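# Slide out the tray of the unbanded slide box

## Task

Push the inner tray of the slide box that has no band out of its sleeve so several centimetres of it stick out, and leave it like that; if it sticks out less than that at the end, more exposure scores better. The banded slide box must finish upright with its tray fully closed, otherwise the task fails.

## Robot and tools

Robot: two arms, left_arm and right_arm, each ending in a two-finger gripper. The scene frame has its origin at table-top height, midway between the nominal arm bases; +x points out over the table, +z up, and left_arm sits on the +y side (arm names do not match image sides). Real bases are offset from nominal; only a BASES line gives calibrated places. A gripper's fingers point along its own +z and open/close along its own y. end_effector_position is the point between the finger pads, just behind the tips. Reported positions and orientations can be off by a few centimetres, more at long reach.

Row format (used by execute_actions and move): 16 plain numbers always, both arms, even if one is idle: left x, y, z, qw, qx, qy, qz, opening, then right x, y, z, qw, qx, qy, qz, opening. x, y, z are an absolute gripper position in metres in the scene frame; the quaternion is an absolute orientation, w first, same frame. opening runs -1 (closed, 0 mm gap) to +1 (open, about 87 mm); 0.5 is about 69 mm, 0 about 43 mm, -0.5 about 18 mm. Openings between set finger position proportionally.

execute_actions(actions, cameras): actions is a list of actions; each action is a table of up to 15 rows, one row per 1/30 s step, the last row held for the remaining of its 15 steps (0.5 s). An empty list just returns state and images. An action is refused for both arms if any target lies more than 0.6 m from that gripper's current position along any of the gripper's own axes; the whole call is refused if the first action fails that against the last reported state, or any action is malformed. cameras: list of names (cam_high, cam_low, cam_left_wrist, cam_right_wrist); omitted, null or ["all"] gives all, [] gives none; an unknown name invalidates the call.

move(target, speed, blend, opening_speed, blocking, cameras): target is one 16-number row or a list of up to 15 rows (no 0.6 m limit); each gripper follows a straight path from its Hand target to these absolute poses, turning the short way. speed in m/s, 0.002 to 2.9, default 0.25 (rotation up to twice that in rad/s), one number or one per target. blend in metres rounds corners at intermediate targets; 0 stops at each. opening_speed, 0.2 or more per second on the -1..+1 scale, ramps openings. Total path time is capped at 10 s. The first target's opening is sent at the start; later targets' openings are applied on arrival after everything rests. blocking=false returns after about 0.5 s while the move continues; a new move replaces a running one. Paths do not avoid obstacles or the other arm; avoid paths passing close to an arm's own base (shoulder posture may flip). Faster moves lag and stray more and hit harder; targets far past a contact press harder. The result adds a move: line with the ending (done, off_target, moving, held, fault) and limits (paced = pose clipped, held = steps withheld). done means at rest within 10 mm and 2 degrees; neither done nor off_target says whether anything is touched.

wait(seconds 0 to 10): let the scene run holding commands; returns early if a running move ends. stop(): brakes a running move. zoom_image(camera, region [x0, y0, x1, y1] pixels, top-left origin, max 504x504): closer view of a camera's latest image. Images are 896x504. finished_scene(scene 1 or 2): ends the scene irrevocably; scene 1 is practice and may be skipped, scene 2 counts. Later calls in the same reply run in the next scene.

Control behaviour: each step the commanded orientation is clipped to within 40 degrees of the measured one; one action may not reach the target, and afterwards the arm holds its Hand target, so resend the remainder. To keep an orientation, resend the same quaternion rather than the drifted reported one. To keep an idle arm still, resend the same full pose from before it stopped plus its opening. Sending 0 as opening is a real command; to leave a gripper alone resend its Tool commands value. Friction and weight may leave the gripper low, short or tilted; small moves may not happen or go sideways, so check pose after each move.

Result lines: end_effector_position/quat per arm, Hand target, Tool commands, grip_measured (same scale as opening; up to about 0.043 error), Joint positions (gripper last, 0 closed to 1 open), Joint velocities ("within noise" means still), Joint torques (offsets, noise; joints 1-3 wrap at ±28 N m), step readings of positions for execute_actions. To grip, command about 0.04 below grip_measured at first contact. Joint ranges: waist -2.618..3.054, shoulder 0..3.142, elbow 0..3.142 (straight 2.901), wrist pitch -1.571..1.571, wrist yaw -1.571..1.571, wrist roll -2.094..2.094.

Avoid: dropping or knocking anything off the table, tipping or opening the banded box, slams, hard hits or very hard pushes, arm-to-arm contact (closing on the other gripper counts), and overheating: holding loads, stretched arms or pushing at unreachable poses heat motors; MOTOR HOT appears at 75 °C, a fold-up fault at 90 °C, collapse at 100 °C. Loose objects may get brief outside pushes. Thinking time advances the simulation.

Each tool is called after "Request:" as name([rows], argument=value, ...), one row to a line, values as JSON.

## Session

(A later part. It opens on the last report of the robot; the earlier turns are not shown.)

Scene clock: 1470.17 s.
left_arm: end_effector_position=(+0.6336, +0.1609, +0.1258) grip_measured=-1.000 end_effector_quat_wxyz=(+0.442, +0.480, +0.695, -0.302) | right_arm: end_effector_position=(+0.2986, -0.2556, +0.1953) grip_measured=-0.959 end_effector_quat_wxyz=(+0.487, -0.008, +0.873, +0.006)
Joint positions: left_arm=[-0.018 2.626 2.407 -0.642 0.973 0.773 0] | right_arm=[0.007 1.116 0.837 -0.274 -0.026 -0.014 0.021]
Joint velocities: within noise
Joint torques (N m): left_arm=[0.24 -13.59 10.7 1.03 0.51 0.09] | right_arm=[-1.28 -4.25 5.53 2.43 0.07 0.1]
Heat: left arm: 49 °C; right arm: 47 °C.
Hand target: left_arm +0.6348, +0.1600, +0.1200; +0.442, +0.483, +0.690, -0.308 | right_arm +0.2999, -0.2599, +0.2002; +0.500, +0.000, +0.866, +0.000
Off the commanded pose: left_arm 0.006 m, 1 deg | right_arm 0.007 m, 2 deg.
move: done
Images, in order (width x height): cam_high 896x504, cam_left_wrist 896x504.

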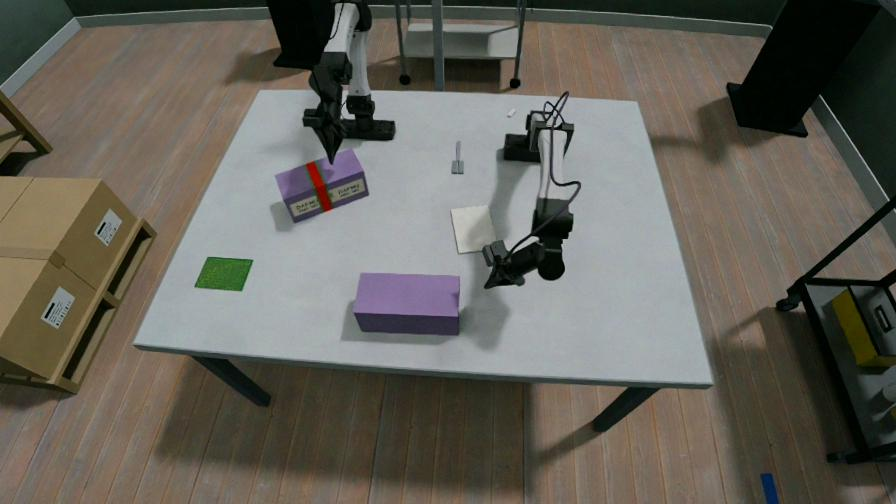

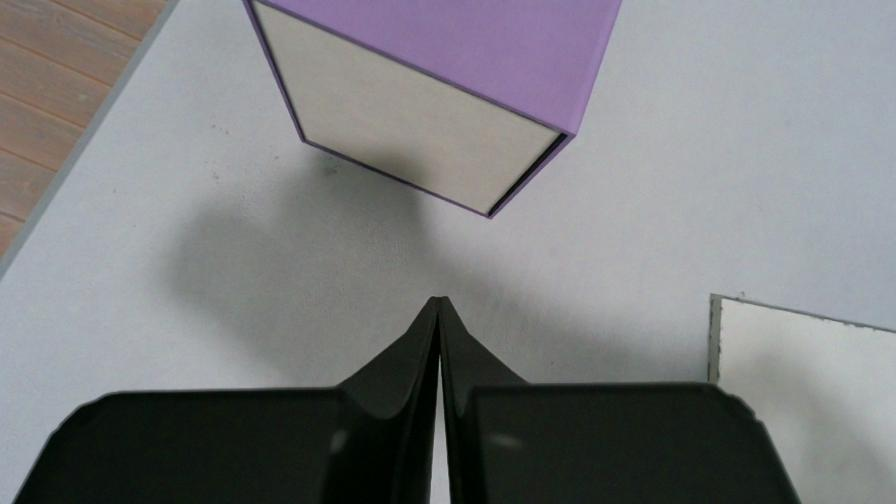

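Request:
move([
  [0.662,0.145,0.11,0.440,0.484,0.690,-0.308,-1,0.3,-0.26,0.20,0.5,0,0.866,0,-1],
  [0.662,0.06,0.11,0.440,0.484,0.690,-0.308,-1,0.3,-0.26,0.20,0.5,0,0.866,0,-1],
], speed=0.07)

Scene clock: 1481.93 s.
left_arm: end_effector_position=(+0.6595, +0.0663, +0.1171) grip_measured=-1.000 end_effector_quat_wxyz=(+0.459, +0.471, +0.692, -0.299) | right_arm: end_effector_position=(+0.2986, -0.2556, +0.1953) grip_measured=-0.959 end_effector_quat_wxyz=(+0.487, -0.008, +0.873, +0.006)
Joint positions: left_arm=[-0.177 2.891 2.833 -0.597 0.855 0.544 0] | right_arm=[0.007 1.116 0.837 -0.274 -0.026 -0.014 0.021]
Joint velocities: within noise
Joint torques (N m): left_arm=[-0.73 -14.49 10.58 1.49 0.29 -0.06] | right_arm=[-1.29 -4.27 5.55 2.42 0.07 0.1]
Heat: left arm: 49 °C; right arm: 47 °C.
Hand target: left_arm +0.6608, +0.0602, +0.1098; +0.461, +0.473, +0.688, -0.300 | right_arm +0.2999, -0.2599, +0.2002; +0.500, +0.000, +0.866, +0.000
Off the commanded pose: left_arm 0.010 m, 3 deg | right_arm 0.007 m, 2 deg.
elbow stopped short (left arm): the move would have taken joint 3 (elbow) straighter than the controller allows.
move: off_target (left_arm)

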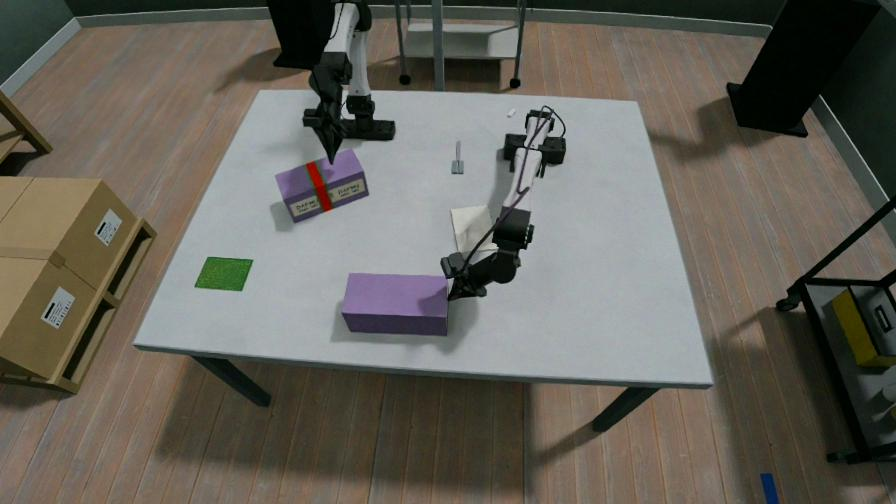

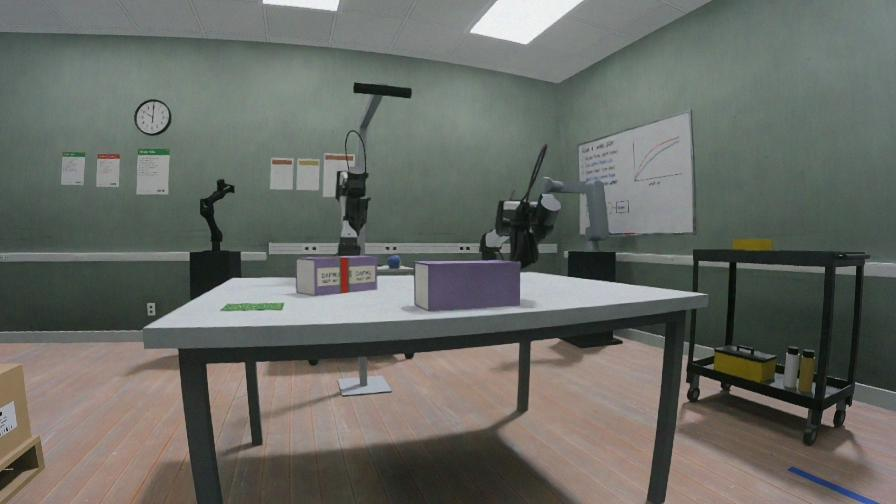

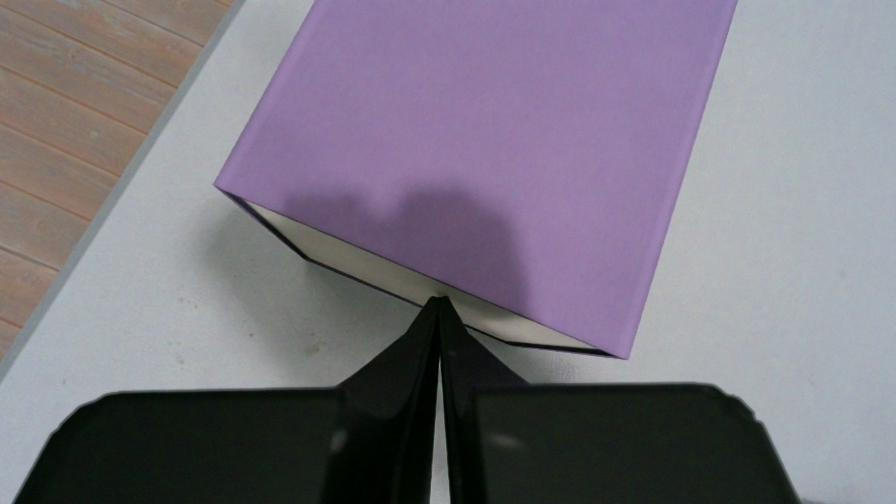

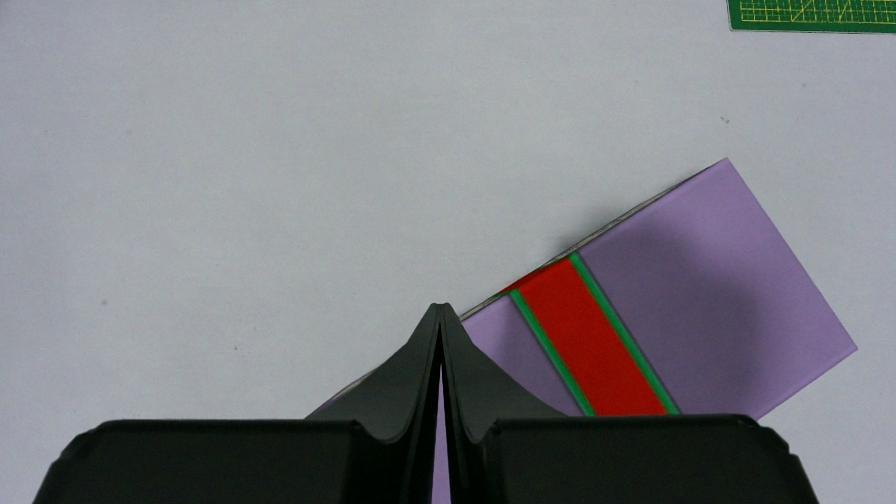

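Request:
move([
  [0.66,0.075,0.11,0.440,0.484,0.690,-0.308,-1,0.50,-0.2,0.25,0.460,-0.085,0.883,0.0443,-1],
  [0.66,0.075,0.11,0.440,0.484,0.690,-0.308,-1,0.655,-0.14,0.19,0.460,-0.085,0.883,0.0443,-1],
  [0.66,0.075,0.11,0.440,0.484,0.690,-0.308,-1,0.635,-0.14,0.06,0.460,-0.085,0.883,0.0443,-1],
], speed=0.15)

Scene clock: 1511.13 s.
left_arm: end_effector_position=(+0.6587, +0.0725, +0.1149) grip_measured=-1.000 end_effector_quat_wxyz=(+0.456, +0.474, +0.692, -0.299) | right_arm: end_effector_position=(+0.6639, -0.1381, +0.1294) grip_measured=-0.959 end_effector_quat_wxyz=(+0.543, -0.085, +0.834, +0.051)
Joint positions: left_arm=[-0.167 2.891 2.833 -0.617 0.864 0.566 0] | right_arm=[0.174 2.704 2.552 -0.266 -0.035 -0.023 0.02]
Joint velocities: within noise
Joint torques (N m): left_arm=[0.76 -15.13 10.8 1.25 0.46 0.04] | right_arm=[-0.16 -10.4 2.7 0.94 0.08 0.1]
Heat: left arm: 49 °C; right arm: 47 °C.
Hand target: left_arm +0.6594, +0.0752, +0.1098; +0.456, +0.476, +0.689, -0.302 | right_arm +0.6387, -0.1396, +0.0631; +0.462, -0.086, +0.882, +0.044
Off the commanded pose: left_arm 0.006 m, 2 deg | right_arm 0.075 m, 11 deg.
elbow stopped short (left arm): the move would have taken joint 3 (elbow) straighter than the controller allows.
elbow stopped short (right arm): the move would have taken joint 3 (elbow) straighter than the controller allows.
move: off_target (right_arm)

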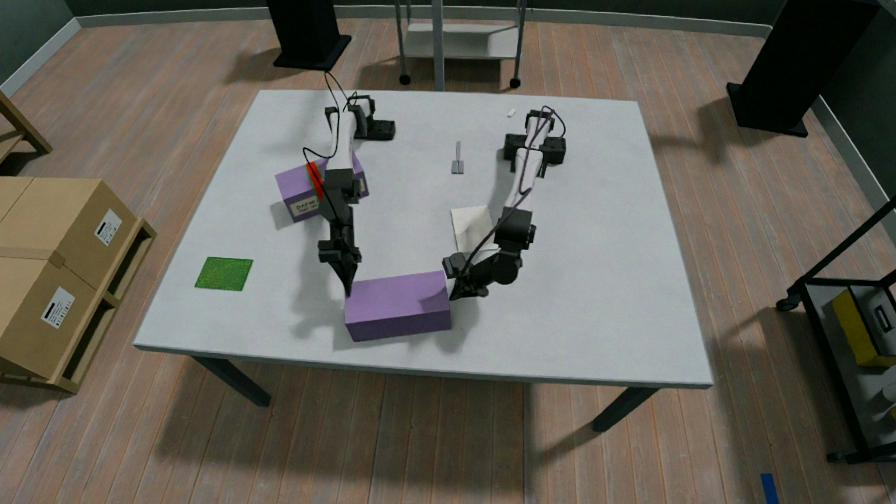

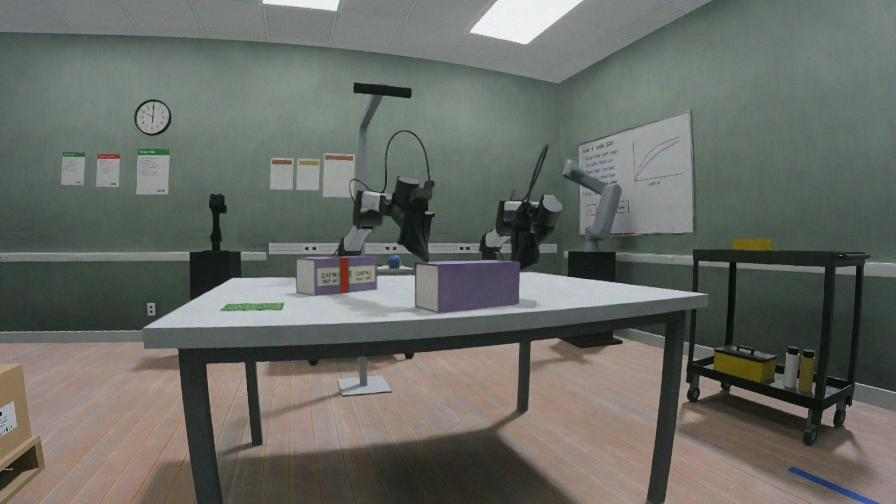

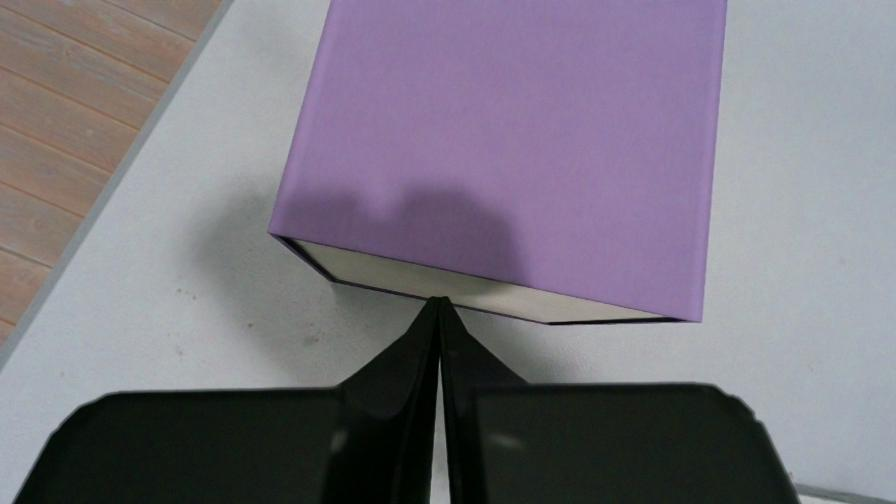

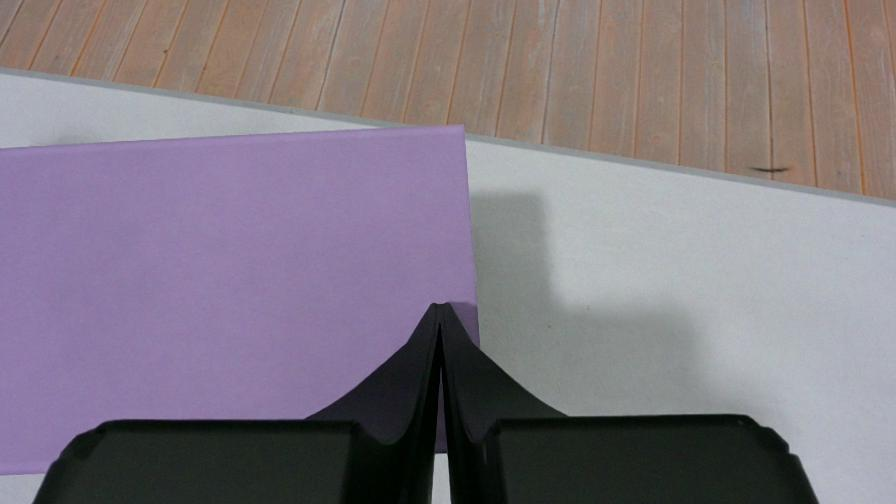

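Request:
move([
  [0.66,0.075,0.11,0.440,0.484,0.690,-0.308,-1,0.645,-0.13,0.18,0.460,-0.085,0.883,0.0443,-1],
  [0.66,0.075,0.11,0.440,0.484,0.690,-0.308,-1,0.645,-0.07,0.18,0.460,-0.085,0.883,0.0443,-1],
  [0.66,0.075,0.11,0.440,0.484,0.690,-0.308,-1,0.61,-0.065,0.05,0.460,-0.085,0.883,0.0443,-1],
  [0.66,0.075,0.11,0.440,0.484,0.690,-0.308,-1,0.57,-0.06,-0.06,0.460,-0.085,0.883,0.0443,-1],
], speed=0.12, cameras=["cam_high","cam_left_wrist","cam_right_wrist"])

Scene clock: 1529.10 s.
left_arm: end_effector_position=(+0.6585, +0.0725, +0.1149) grip_measured=-1.000 end_effector_quat_wxyz=(+0.456, +0.474, +0.692, -0.299) | right_arm: end_effector_position=(+0.6308, -0.0604, +0.1191) grip_measured=-0.959 end_effector_quat_wxyz=(+0.681, -0.043, +0.727, +0.078)
Joint positions: left_arm=[-0.167 2.891 2.833 -0.618 0.864 0.566 0] | right_arm=[0.328 2.522 1.82 0.64 0.139 0.063 0.021]
Joint velocities: within noise
Joint torques (N m): left_arm=[0.88 -15.01 10.95 1.27 0.43 0.07] | right_arm=[0.85 -6.2 -1.05 -1.78 -0.22 0.15]
Heat: left arm: 50 °C; right arm: 49 °C.
Hand target: left_arm +0.6593, +0.0752, +0.1098; +0.456, +0.476, +0.689, -0.303 | right_arm +0.5634, -0.0656, -0.0417; +0.486, -0.083, +0.869, +0.046
Off the commanded pose: left_arm 0.006 m, 2 deg | right_arm 0.189 m, 32 deg.
elbow stopped short (left arm): the move would have taken joint 3 (elbow) straighter than the controller allows.
elbow stopped short (right arm): the move would have taken joint 3 (elbow) straighter than the controller allows.
move: off_target (right_arm)
Images, in order (width x height): cam_high 896x504, cam_left_wrist 896x504, cam_right_wrist 896x504.

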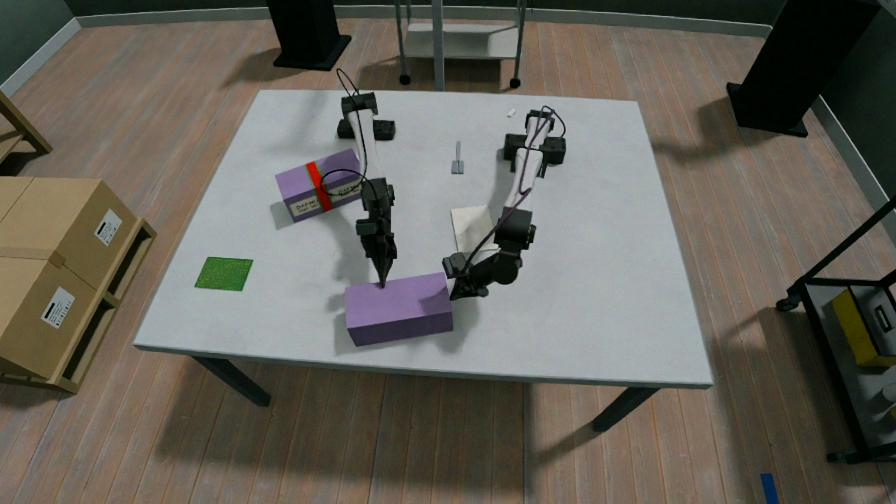

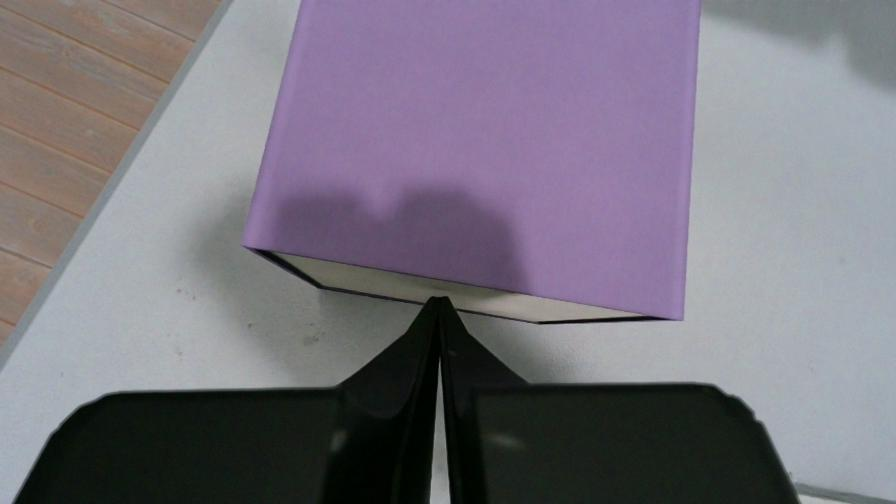

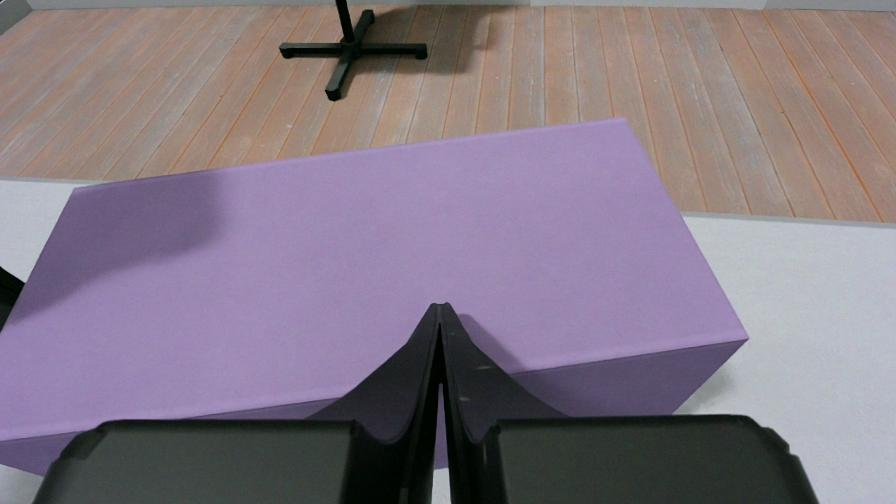

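Request:
move(target=[0.662,-0.01,0.11,0.440,0.484,0.690,-0.308,-1,0.57,-0.05,-0.06,0.460,-0.085,0.883,0.0443,-1], speed=0.07, cameras=["cam_high","cam_left_wrist","cam_right_wrist"])

Scene clock: 1537.57 s.
left_arm: end_effector_position=(+0.6838, +0.0451, +0.1213) grip_measured=-1.000 end_effector_quat_wxyz=(+0.498, +0.436, +0.708, -0.247) | right_arm: end_effector_position=(+0.6203, -0.0735, +0.1213) grip_measured=-0.959 end_effector_quat_wxyz=(+0.684, -0.021, +0.727, +0.055)
Joint positions: left_arm=[-0.23 2.908 2.839 -0.445 0.682 0.434 0] | right_arm=[0.332 2.472 1.732 0.681 0.207 0.063 0.021]
Joint velocities: within noise
Joint torques (N m): left_arm=[-6.9 -13.91 10.45 1.67 0.78 -0.16] | right_arm=[1.99 -4.89 0.42 -1.94 -0.64 0.34]
Heat: left arm: 50 °C; right arm: 47 °C.
Hand target: left_arm +0.6578, -0.0065, +0.1105; +0.483, +0.464, +0.682, -0.293 | right_arm +0.5509, -0.0618, -0.0403; +0.486, -0.078, +0.869, +0.044
Off the commanded pose: left_arm 0.060 m, 11 deg | right_arm 0.190 m, 32 deg.
elbow stopped short (left arm): the move would have taken joint 3 (elbow) straighter than the controller allows.
move: off_target (left_arm, right_arm)
Images, in order (width x height): cam_high 896x504, cam_left_wrist 896x504, cam_right_wrist 896x504.

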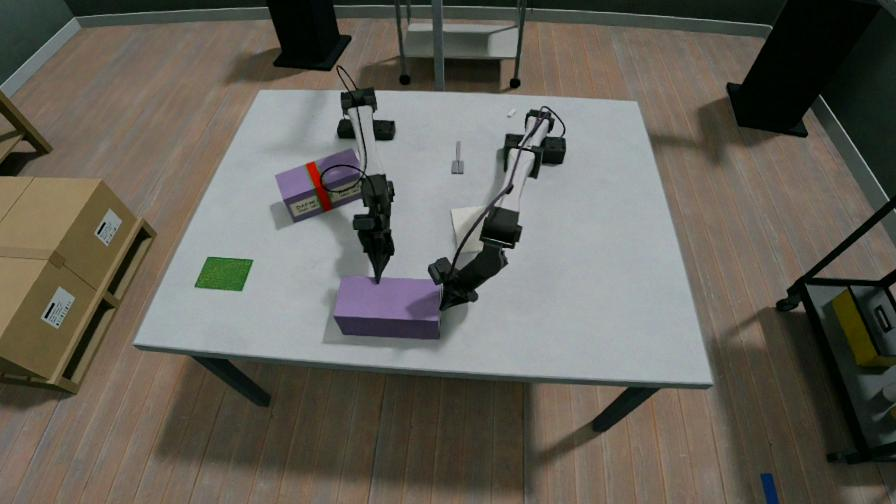

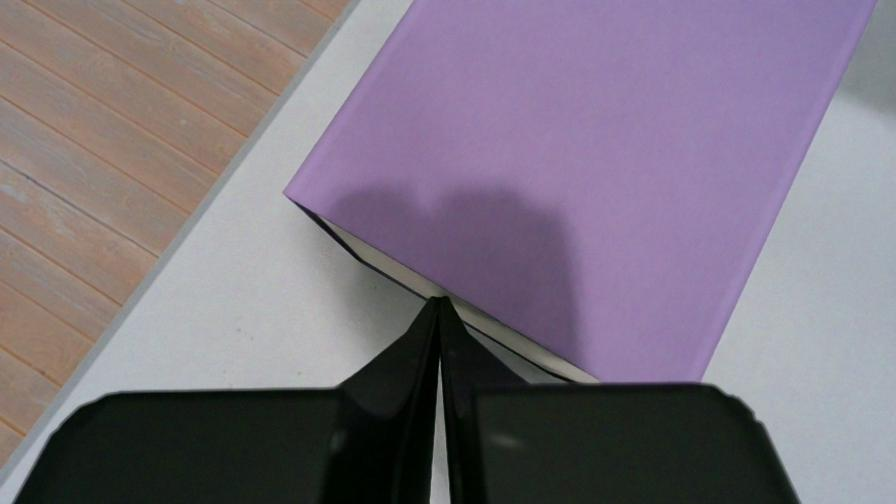

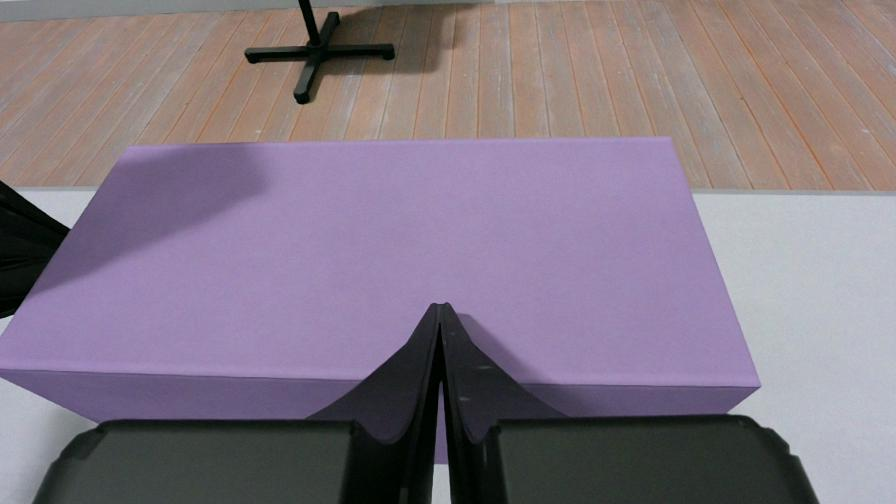

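Request:
move([
  [0.66,0.09,0.12,0.440,0.484,0.690,-0.308,-1,0.61,-0.08,0.19,0.460,-0.085,0.883,0.0443,-1],
  [0.60,0.18,0.22,0.440,0.484,0.690,-0.308,-1,0.68,-0.155,0.19,0.460,-0.085,0.883,0.0443,-1],
  [0.36,0.15,0.26,0.55,0.2,0.79,-0.16,-1,0.68,-0.155,0.10,0.460,-0.085,0.883,0.0443,-1],
  [0.34,0.15,0.26,0.55,0.2,0.79,-0.16,-1,0.60,-0.155,0.02,0.460,-0.085,0.883,0.0443,-1],
], speed=0.18, cameras=["cam_high","cam_right_wrist"])

Scene clock: 1688.10 s.
left_arm: end_effector_position=(+0.3443, +0.1492, +0.2625) grip_measured=-1.000 end_effector_quat_wxyz=(+0.554, +0.202, +0.792, -0.161) | right_arm: end_effector_position=(+0.6528, -0.1584, +0.1260) grip_measured=-0.959 end_effector_quat_wxyz=(+0.598, -0.074, +0.797, +0.045)
Joint positions: left_arm=[-0.439 1.019 0.785 -0.109 0.06 -0.012 0] | right_arm=[0.148 2.512 2.056 0.171 -0.034 -0.027 0.021]
Joint velocities: within noise
Joint torques (N m): left_arm=[-0.66 -4.33 7.17 1.74 -0.03 -0.11] | right_arm=[0.43 -9.06 1.48 -0.23 -0.07 0.03]
Heat: left arm: 53 °C; right arm: 41 °C.
Hand target: left_arm +0.3401, +0.1499, +0.2599; +0.552, +0.201, +0.793, -0.161 | right_arm +0.6068, -0.1550, +0.0272; +0.467, -0.085, +0.879, +0.044
Off the commanded pose: left_arm 0.005 m, 0 deg | right_arm 0.118 m, 19 deg.
elbow stopped short (left arm): the move would have taken joint 3 (elbow) straighter than the controller allows.
elbow stopped short (right arm): the move would have taken joint 3 (elbow) straighter than the controller allows.
move: off_target (right_arm)
Images, in order (width x height): cam_high 896x504, cam_right_wrist 896x504.

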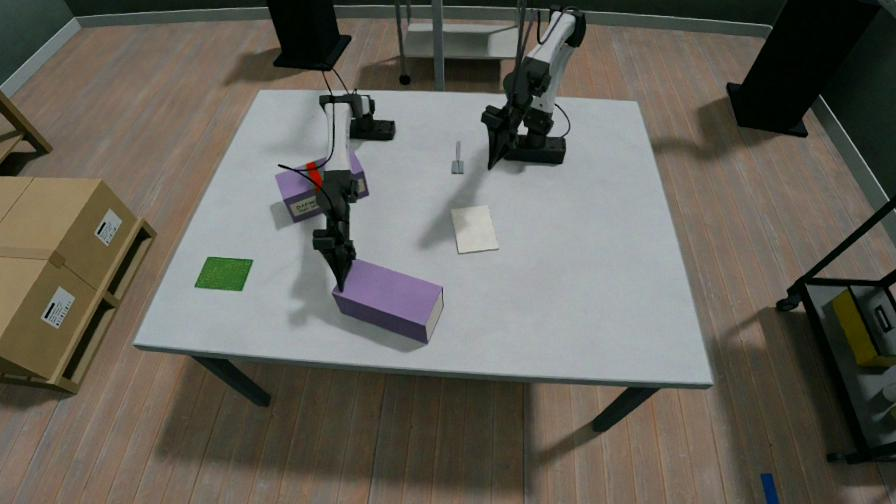

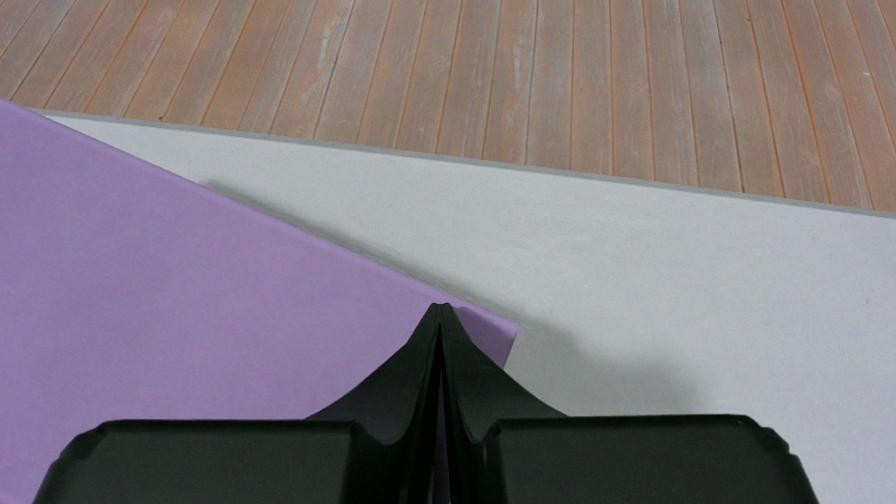

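Request:
move([
  [0.34,0.15,0.26,0.55,0.2,0.79,-0.16,-1,0.53,-0.14,0.02,0.460,-0.085,0.883,0.0443,-1],
  [0.34,0.15,0.26,0.55,0.2,0.79,-0.16,-1,0.44,-0.11,0.03,0.460,-0.085,0.883,0.0443,-1],
], speed=0.1, cameras=["cam_high","cam_right_wrist"])

Scene clock: 1698.63 s.
left_arm: end_effector_position=(+0.3443, +0.1493, +0.2624) grip_measured=-1.000 end_effector_quat_wxyz=(+0.553, +0.202, +0.792, -0.161) | right_arm: end_effector_position=(+0.4875, -0.1009, +0.1237) grip_measured=-0.959 end_effector_quat_wxyz=(+0.596, -0.068, +0.797, +0.069)
Joint positions: left_arm=[-0.439 1.019 0.785 -0.109 0.059 -0.012 0] | right_arm=[0.328 1.971 1.125 0.56 0.108 0.062 0.021]
Joint velocities: within noise
Joint torques (N m): left_arm=[-0.76 -4.49 7.1 1.7 0.01 -0.06] | right_arm=[0.05 -6.16 0.75 -0.39 -0.05 0.13]
Heat: left arm: 50 °C; right arm: 42 °C.
Hand target: left_arm +0.3401, +0.1499, +0.2599; +0.552, +0.201, +0.793, -0.161 | right_arm +0.4377, -0.1118, +0.0383; +0.468, -0.085, +0.879, +0.044
Off the commanded pose: left_arm 0.005 m, 0 deg | right_arm 0.105 m, 19 deg.
move: off_target (right_arm)
Images, in order (width x height): cam_high 896x504, cam_right_wrist 896x504.

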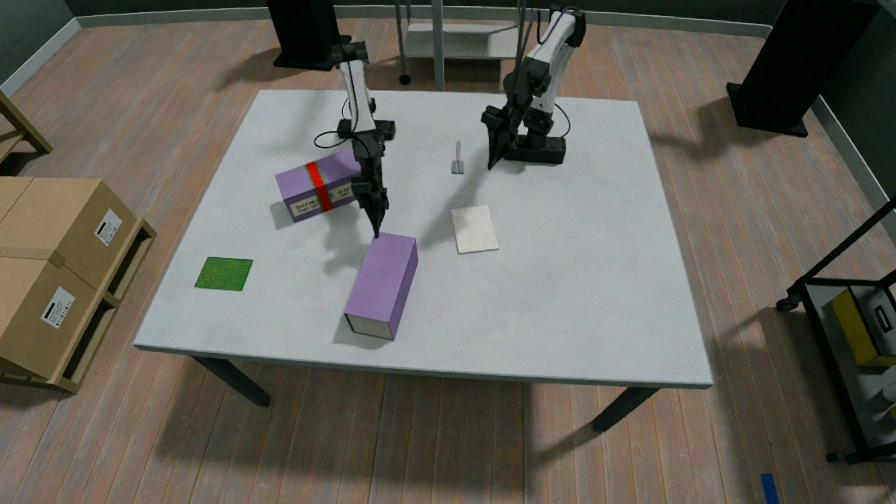

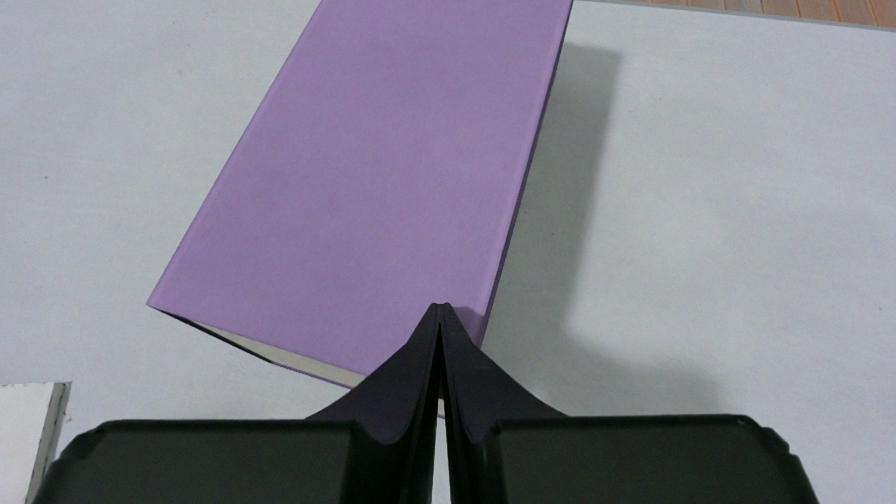

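Request:
move([
  [0.34,0.10,0.2,0.304,-0.397,0.686,-0.527,-1,0.48,-0.10,0.19,0.460,-0.085,0.883,0.0443,-1],
  [0.36,-0.03,0.115,0.304,-0.397,0.686,-0.527,-1,0.53,-0.07,0.17,0.460,-0.085,0.883,0.0443,-1],
], speed=0.2)

Scene clock: 1722.53 s.
left_arm: end_effector_position=(+0.3546, -0.0260, +0.1133) grip_measured=-1.000 end_effector_quat_wxyz=(+0.298, -0.394, +0.694, -0.524) | right_arm: end_effector_position=(+0.5231, -0.0738, +0.1537) grip_measured=-0.959 end_effector_quat_wxyz=(+0.444, -0.091, +0.890, +0.044)
Joint positions: left_arm=[-0.816 1.926 0.592 1.044 -0.298 -1.658 0] | right_arm=[0.352 2.195 1.91 -0.366 0.109 0.079 0.021]
Joint velocities: within noise
Joint torques (N m): left_arm=[-0.2 -6.34 6.97 1.81 -0.17 0.02] | right_arm=[-0.23 -10.56 9.84 1.94 0.13 0.12]
Heat: left arm: 45 °C; right arm: 42 °C.
Hand target: left_arm +0.3598, -0.0297, +0.1150; +0.304, -0.397, +0.687, -0.527 | right_arm +0.5294, -0.0702, +0.1700; +0.460, -0.085, +0.883, +0.045
Off the commanded pose: left_arm 0.007 m, 1 deg | right_arm 0.018 m, 2 deg.
move: off_target (right_arm)

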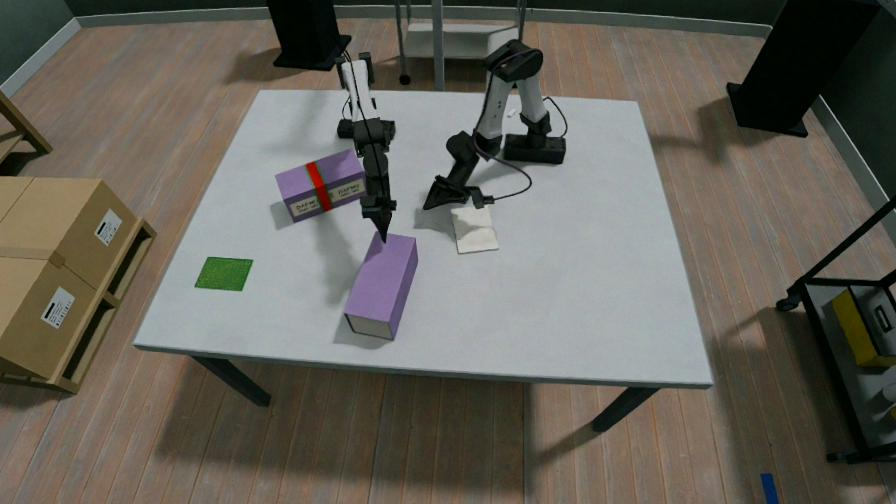

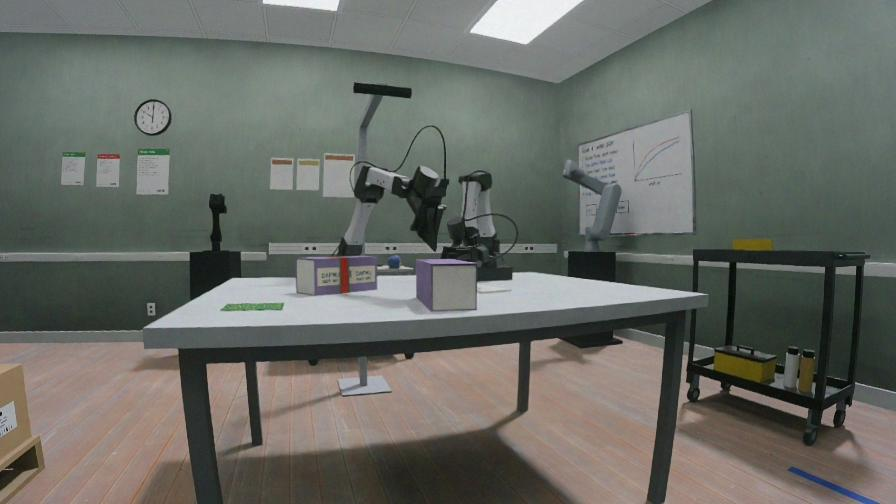

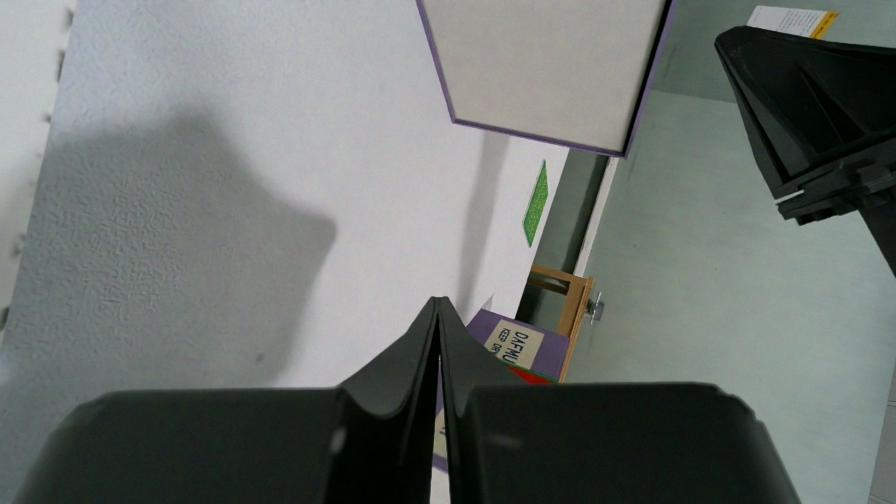

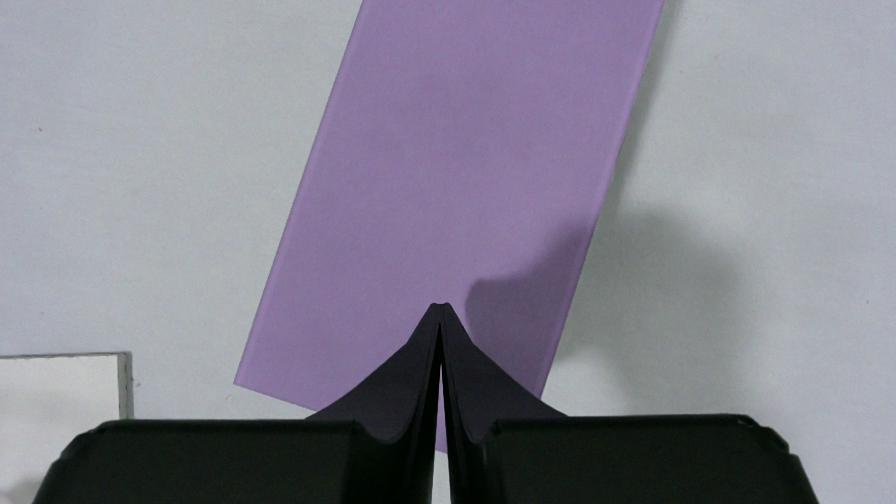

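Request:
move([
  [0.42,-0.085,0.115,0.304,-0.397,0.686,-0.527,-1,0.515,-0.07,0.09,0.460,-0.085,0.883,0.0443,-1],
  [0.435,-0.088,0.115,0.304,-0.397,0.686,-0.527,-1,0.45,-0.07,-0.08,0.460,-0.085,0.883,0.0443,-1],
], speed=0.1, cameras=["cam_left_wrist","cam_right_wrist"])

Scene clock: 1752.23 s.
left_arm: end_effector_position=(+0.4283, -0.0869, +0.1203) grip_measured=-1.000 end_effector_quat_wxyz=(+0.301, -0.398, +0.684, -0.533) | right_arm: end_effector_position=(+0.4923, -0.0627, +0.1180) grip_measured=-0.959 end_effector_quat_wxyz=(+0.702, -0.038, +0.703, +0.108)
Joint positions: left_arm=[-0.782 2.145 1.007 0.873 -0.274 -1.658 0] | right_arm=[0.41 2.161 1.03 1.139 0.187 0.097 0.021]
Joint velocities: within noise
Joint torques (N m): left_arm=[0.95 -9.18 8.12 1.65 0.03 0.14] | right_arm=[0.36 -1.73 -3.67 -2.31 -0.08 0.21]
Heat: left arm: 43 °C; right arm: 48 °C.
Hand target: left_arm +0.4347, -0.0877, +0.1151; +0.304, -0.397, +0.687, -0.528 | right_arm +0.4149, -0.0869, -0.0496; +0.487, -0.084, +0.868, +0.046
Off the commanded pose: left_arm 0.009 m, 1 deg | right_arm 0.203 m, 36 deg.
move: off_target (right_arm)
Images, in order (width x height): cam_left_wrist 896x504, cam_right_wrist 896x504.

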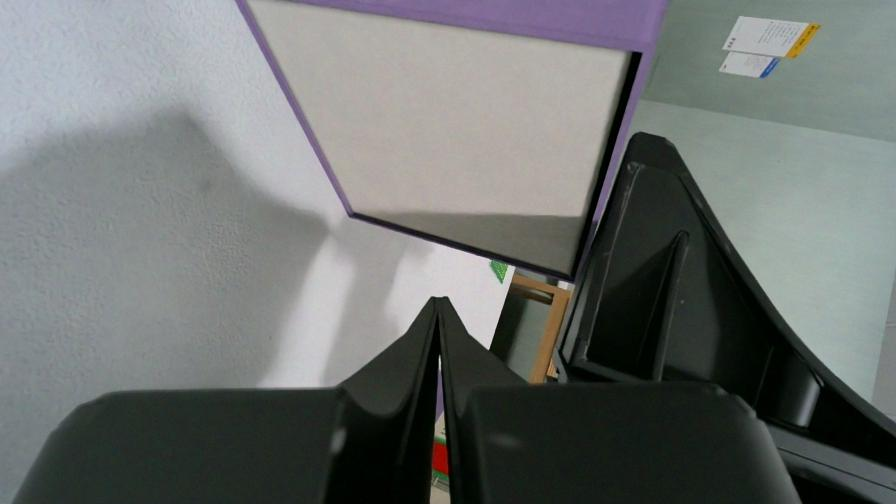

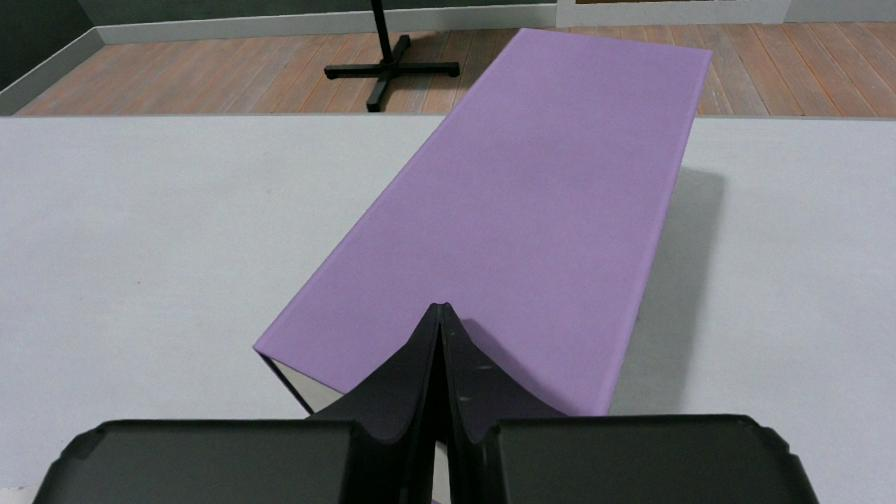

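Request:
move(target=[0.50,-0.098,0.115,0.304,-0.397,0.686,-0.527,-1,0.45,-0.07,-0.08,0.460,-0.085,0.883,0.0443,-1], speed=0.06)

Scene clock: 1760.23 s.
left_arm: end_effector_position=(+0.4676, -0.1074, +0.1071) grip_measured=-1.000 end_effector_quat_wxyz=(+0.271, -0.379, +0.713, -0.524) | right_arm: end_effector_position=(+0.4732, -0.0741, +0.1169) grip_measured=-0.959 end_effector_quat_wxyz=(+0.713, -0.027, +0.693, +0.103)
Joint positions: left_arm=[-0.717 2.267 1.237 0.718 -0.137 -1.627 0] | right_arm=[0.413 2.136 0.922 1.252 0.213 0.096 0.021]
Joint velocities: within noise
Joint torques (N m): left_arm=[3.34 -9.85 11.25 1.98 -0.48 0.08] | right_arm=[0.43 -0.55 -1.5 -2.67 -0.27 0.24]
Heat: left arm: 43 °C; right arm: 45 °C.
Hand target: left_arm +0.4973, -0.0954, +0.1158; +0.304, -0.397, +0.687, -0.527 | right_arm +0.4027, -0.0915, -0.0487; +0.498, -0.081, +0.862, +0.048
Off the commanded pose: left_arm 0.035 m, 5 deg | right_arm 0.198 m, 38 deg.
move: off_target (left_arm, right_arm)

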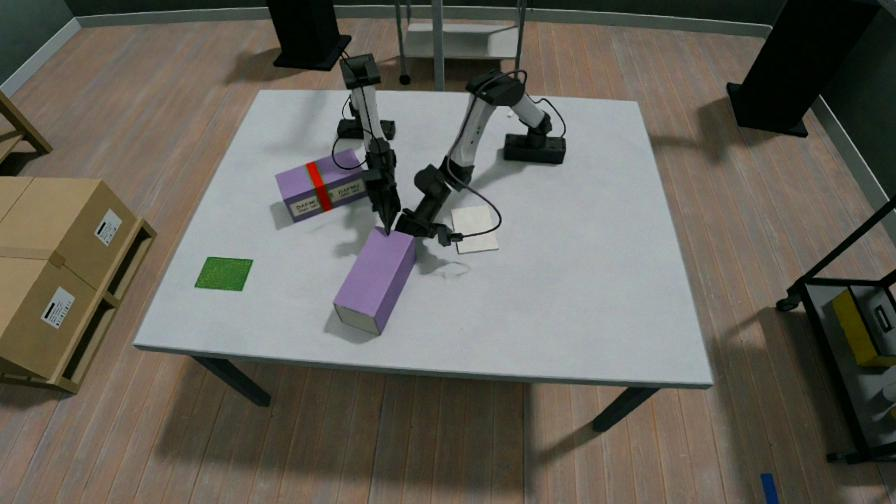

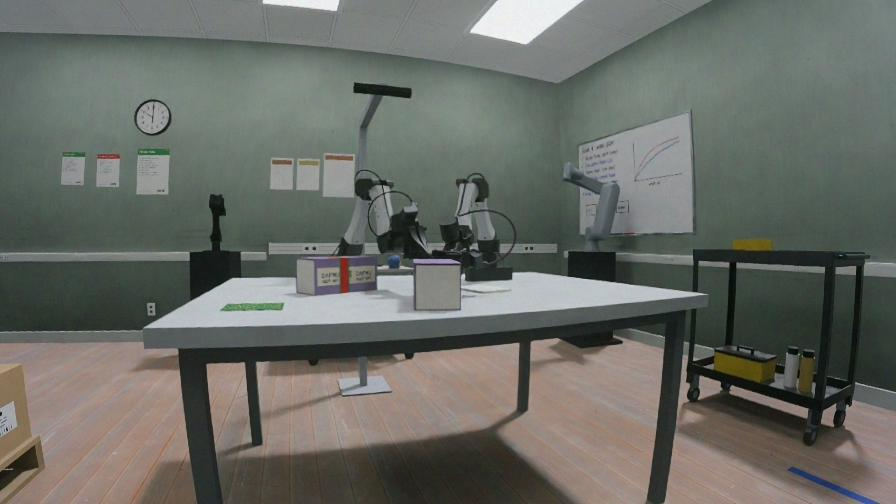

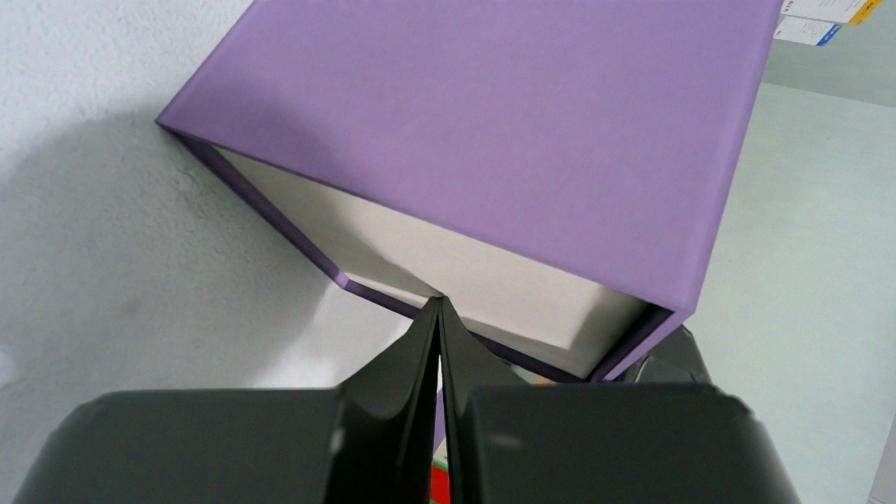

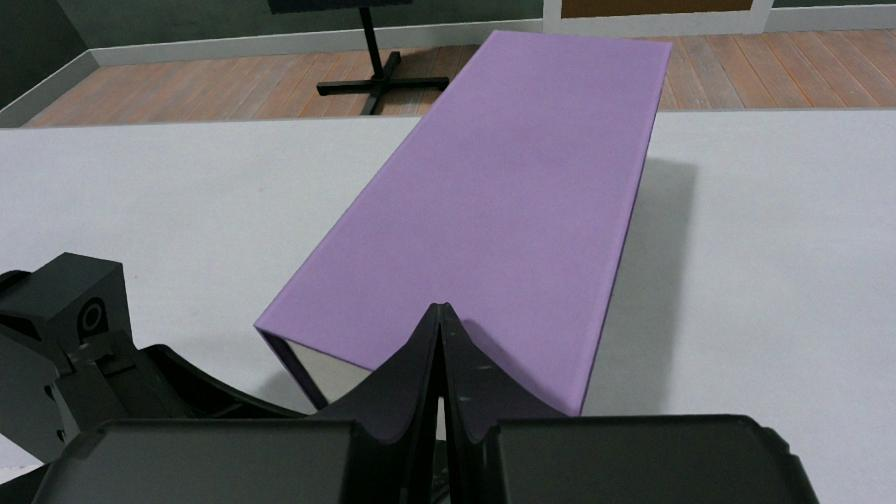

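Request:
zoom_image(camera="cam_high", region=[310, 270, 410, 350])

Request:
zoom_image(camera="cam_low", region=[390, 240, 490, 320])

Scaled by 5.040 from the camera's 896x504 image, which has a finer 1280x720 frame.

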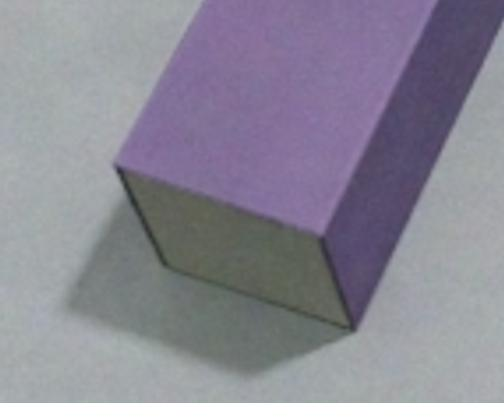

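Scaled by 5.040 from the camera's 896x504 image, which has a finer 1280x720 frame.

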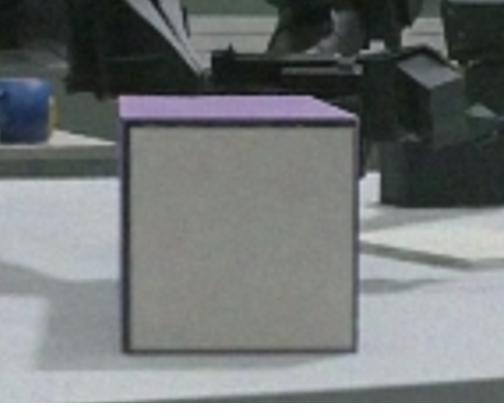

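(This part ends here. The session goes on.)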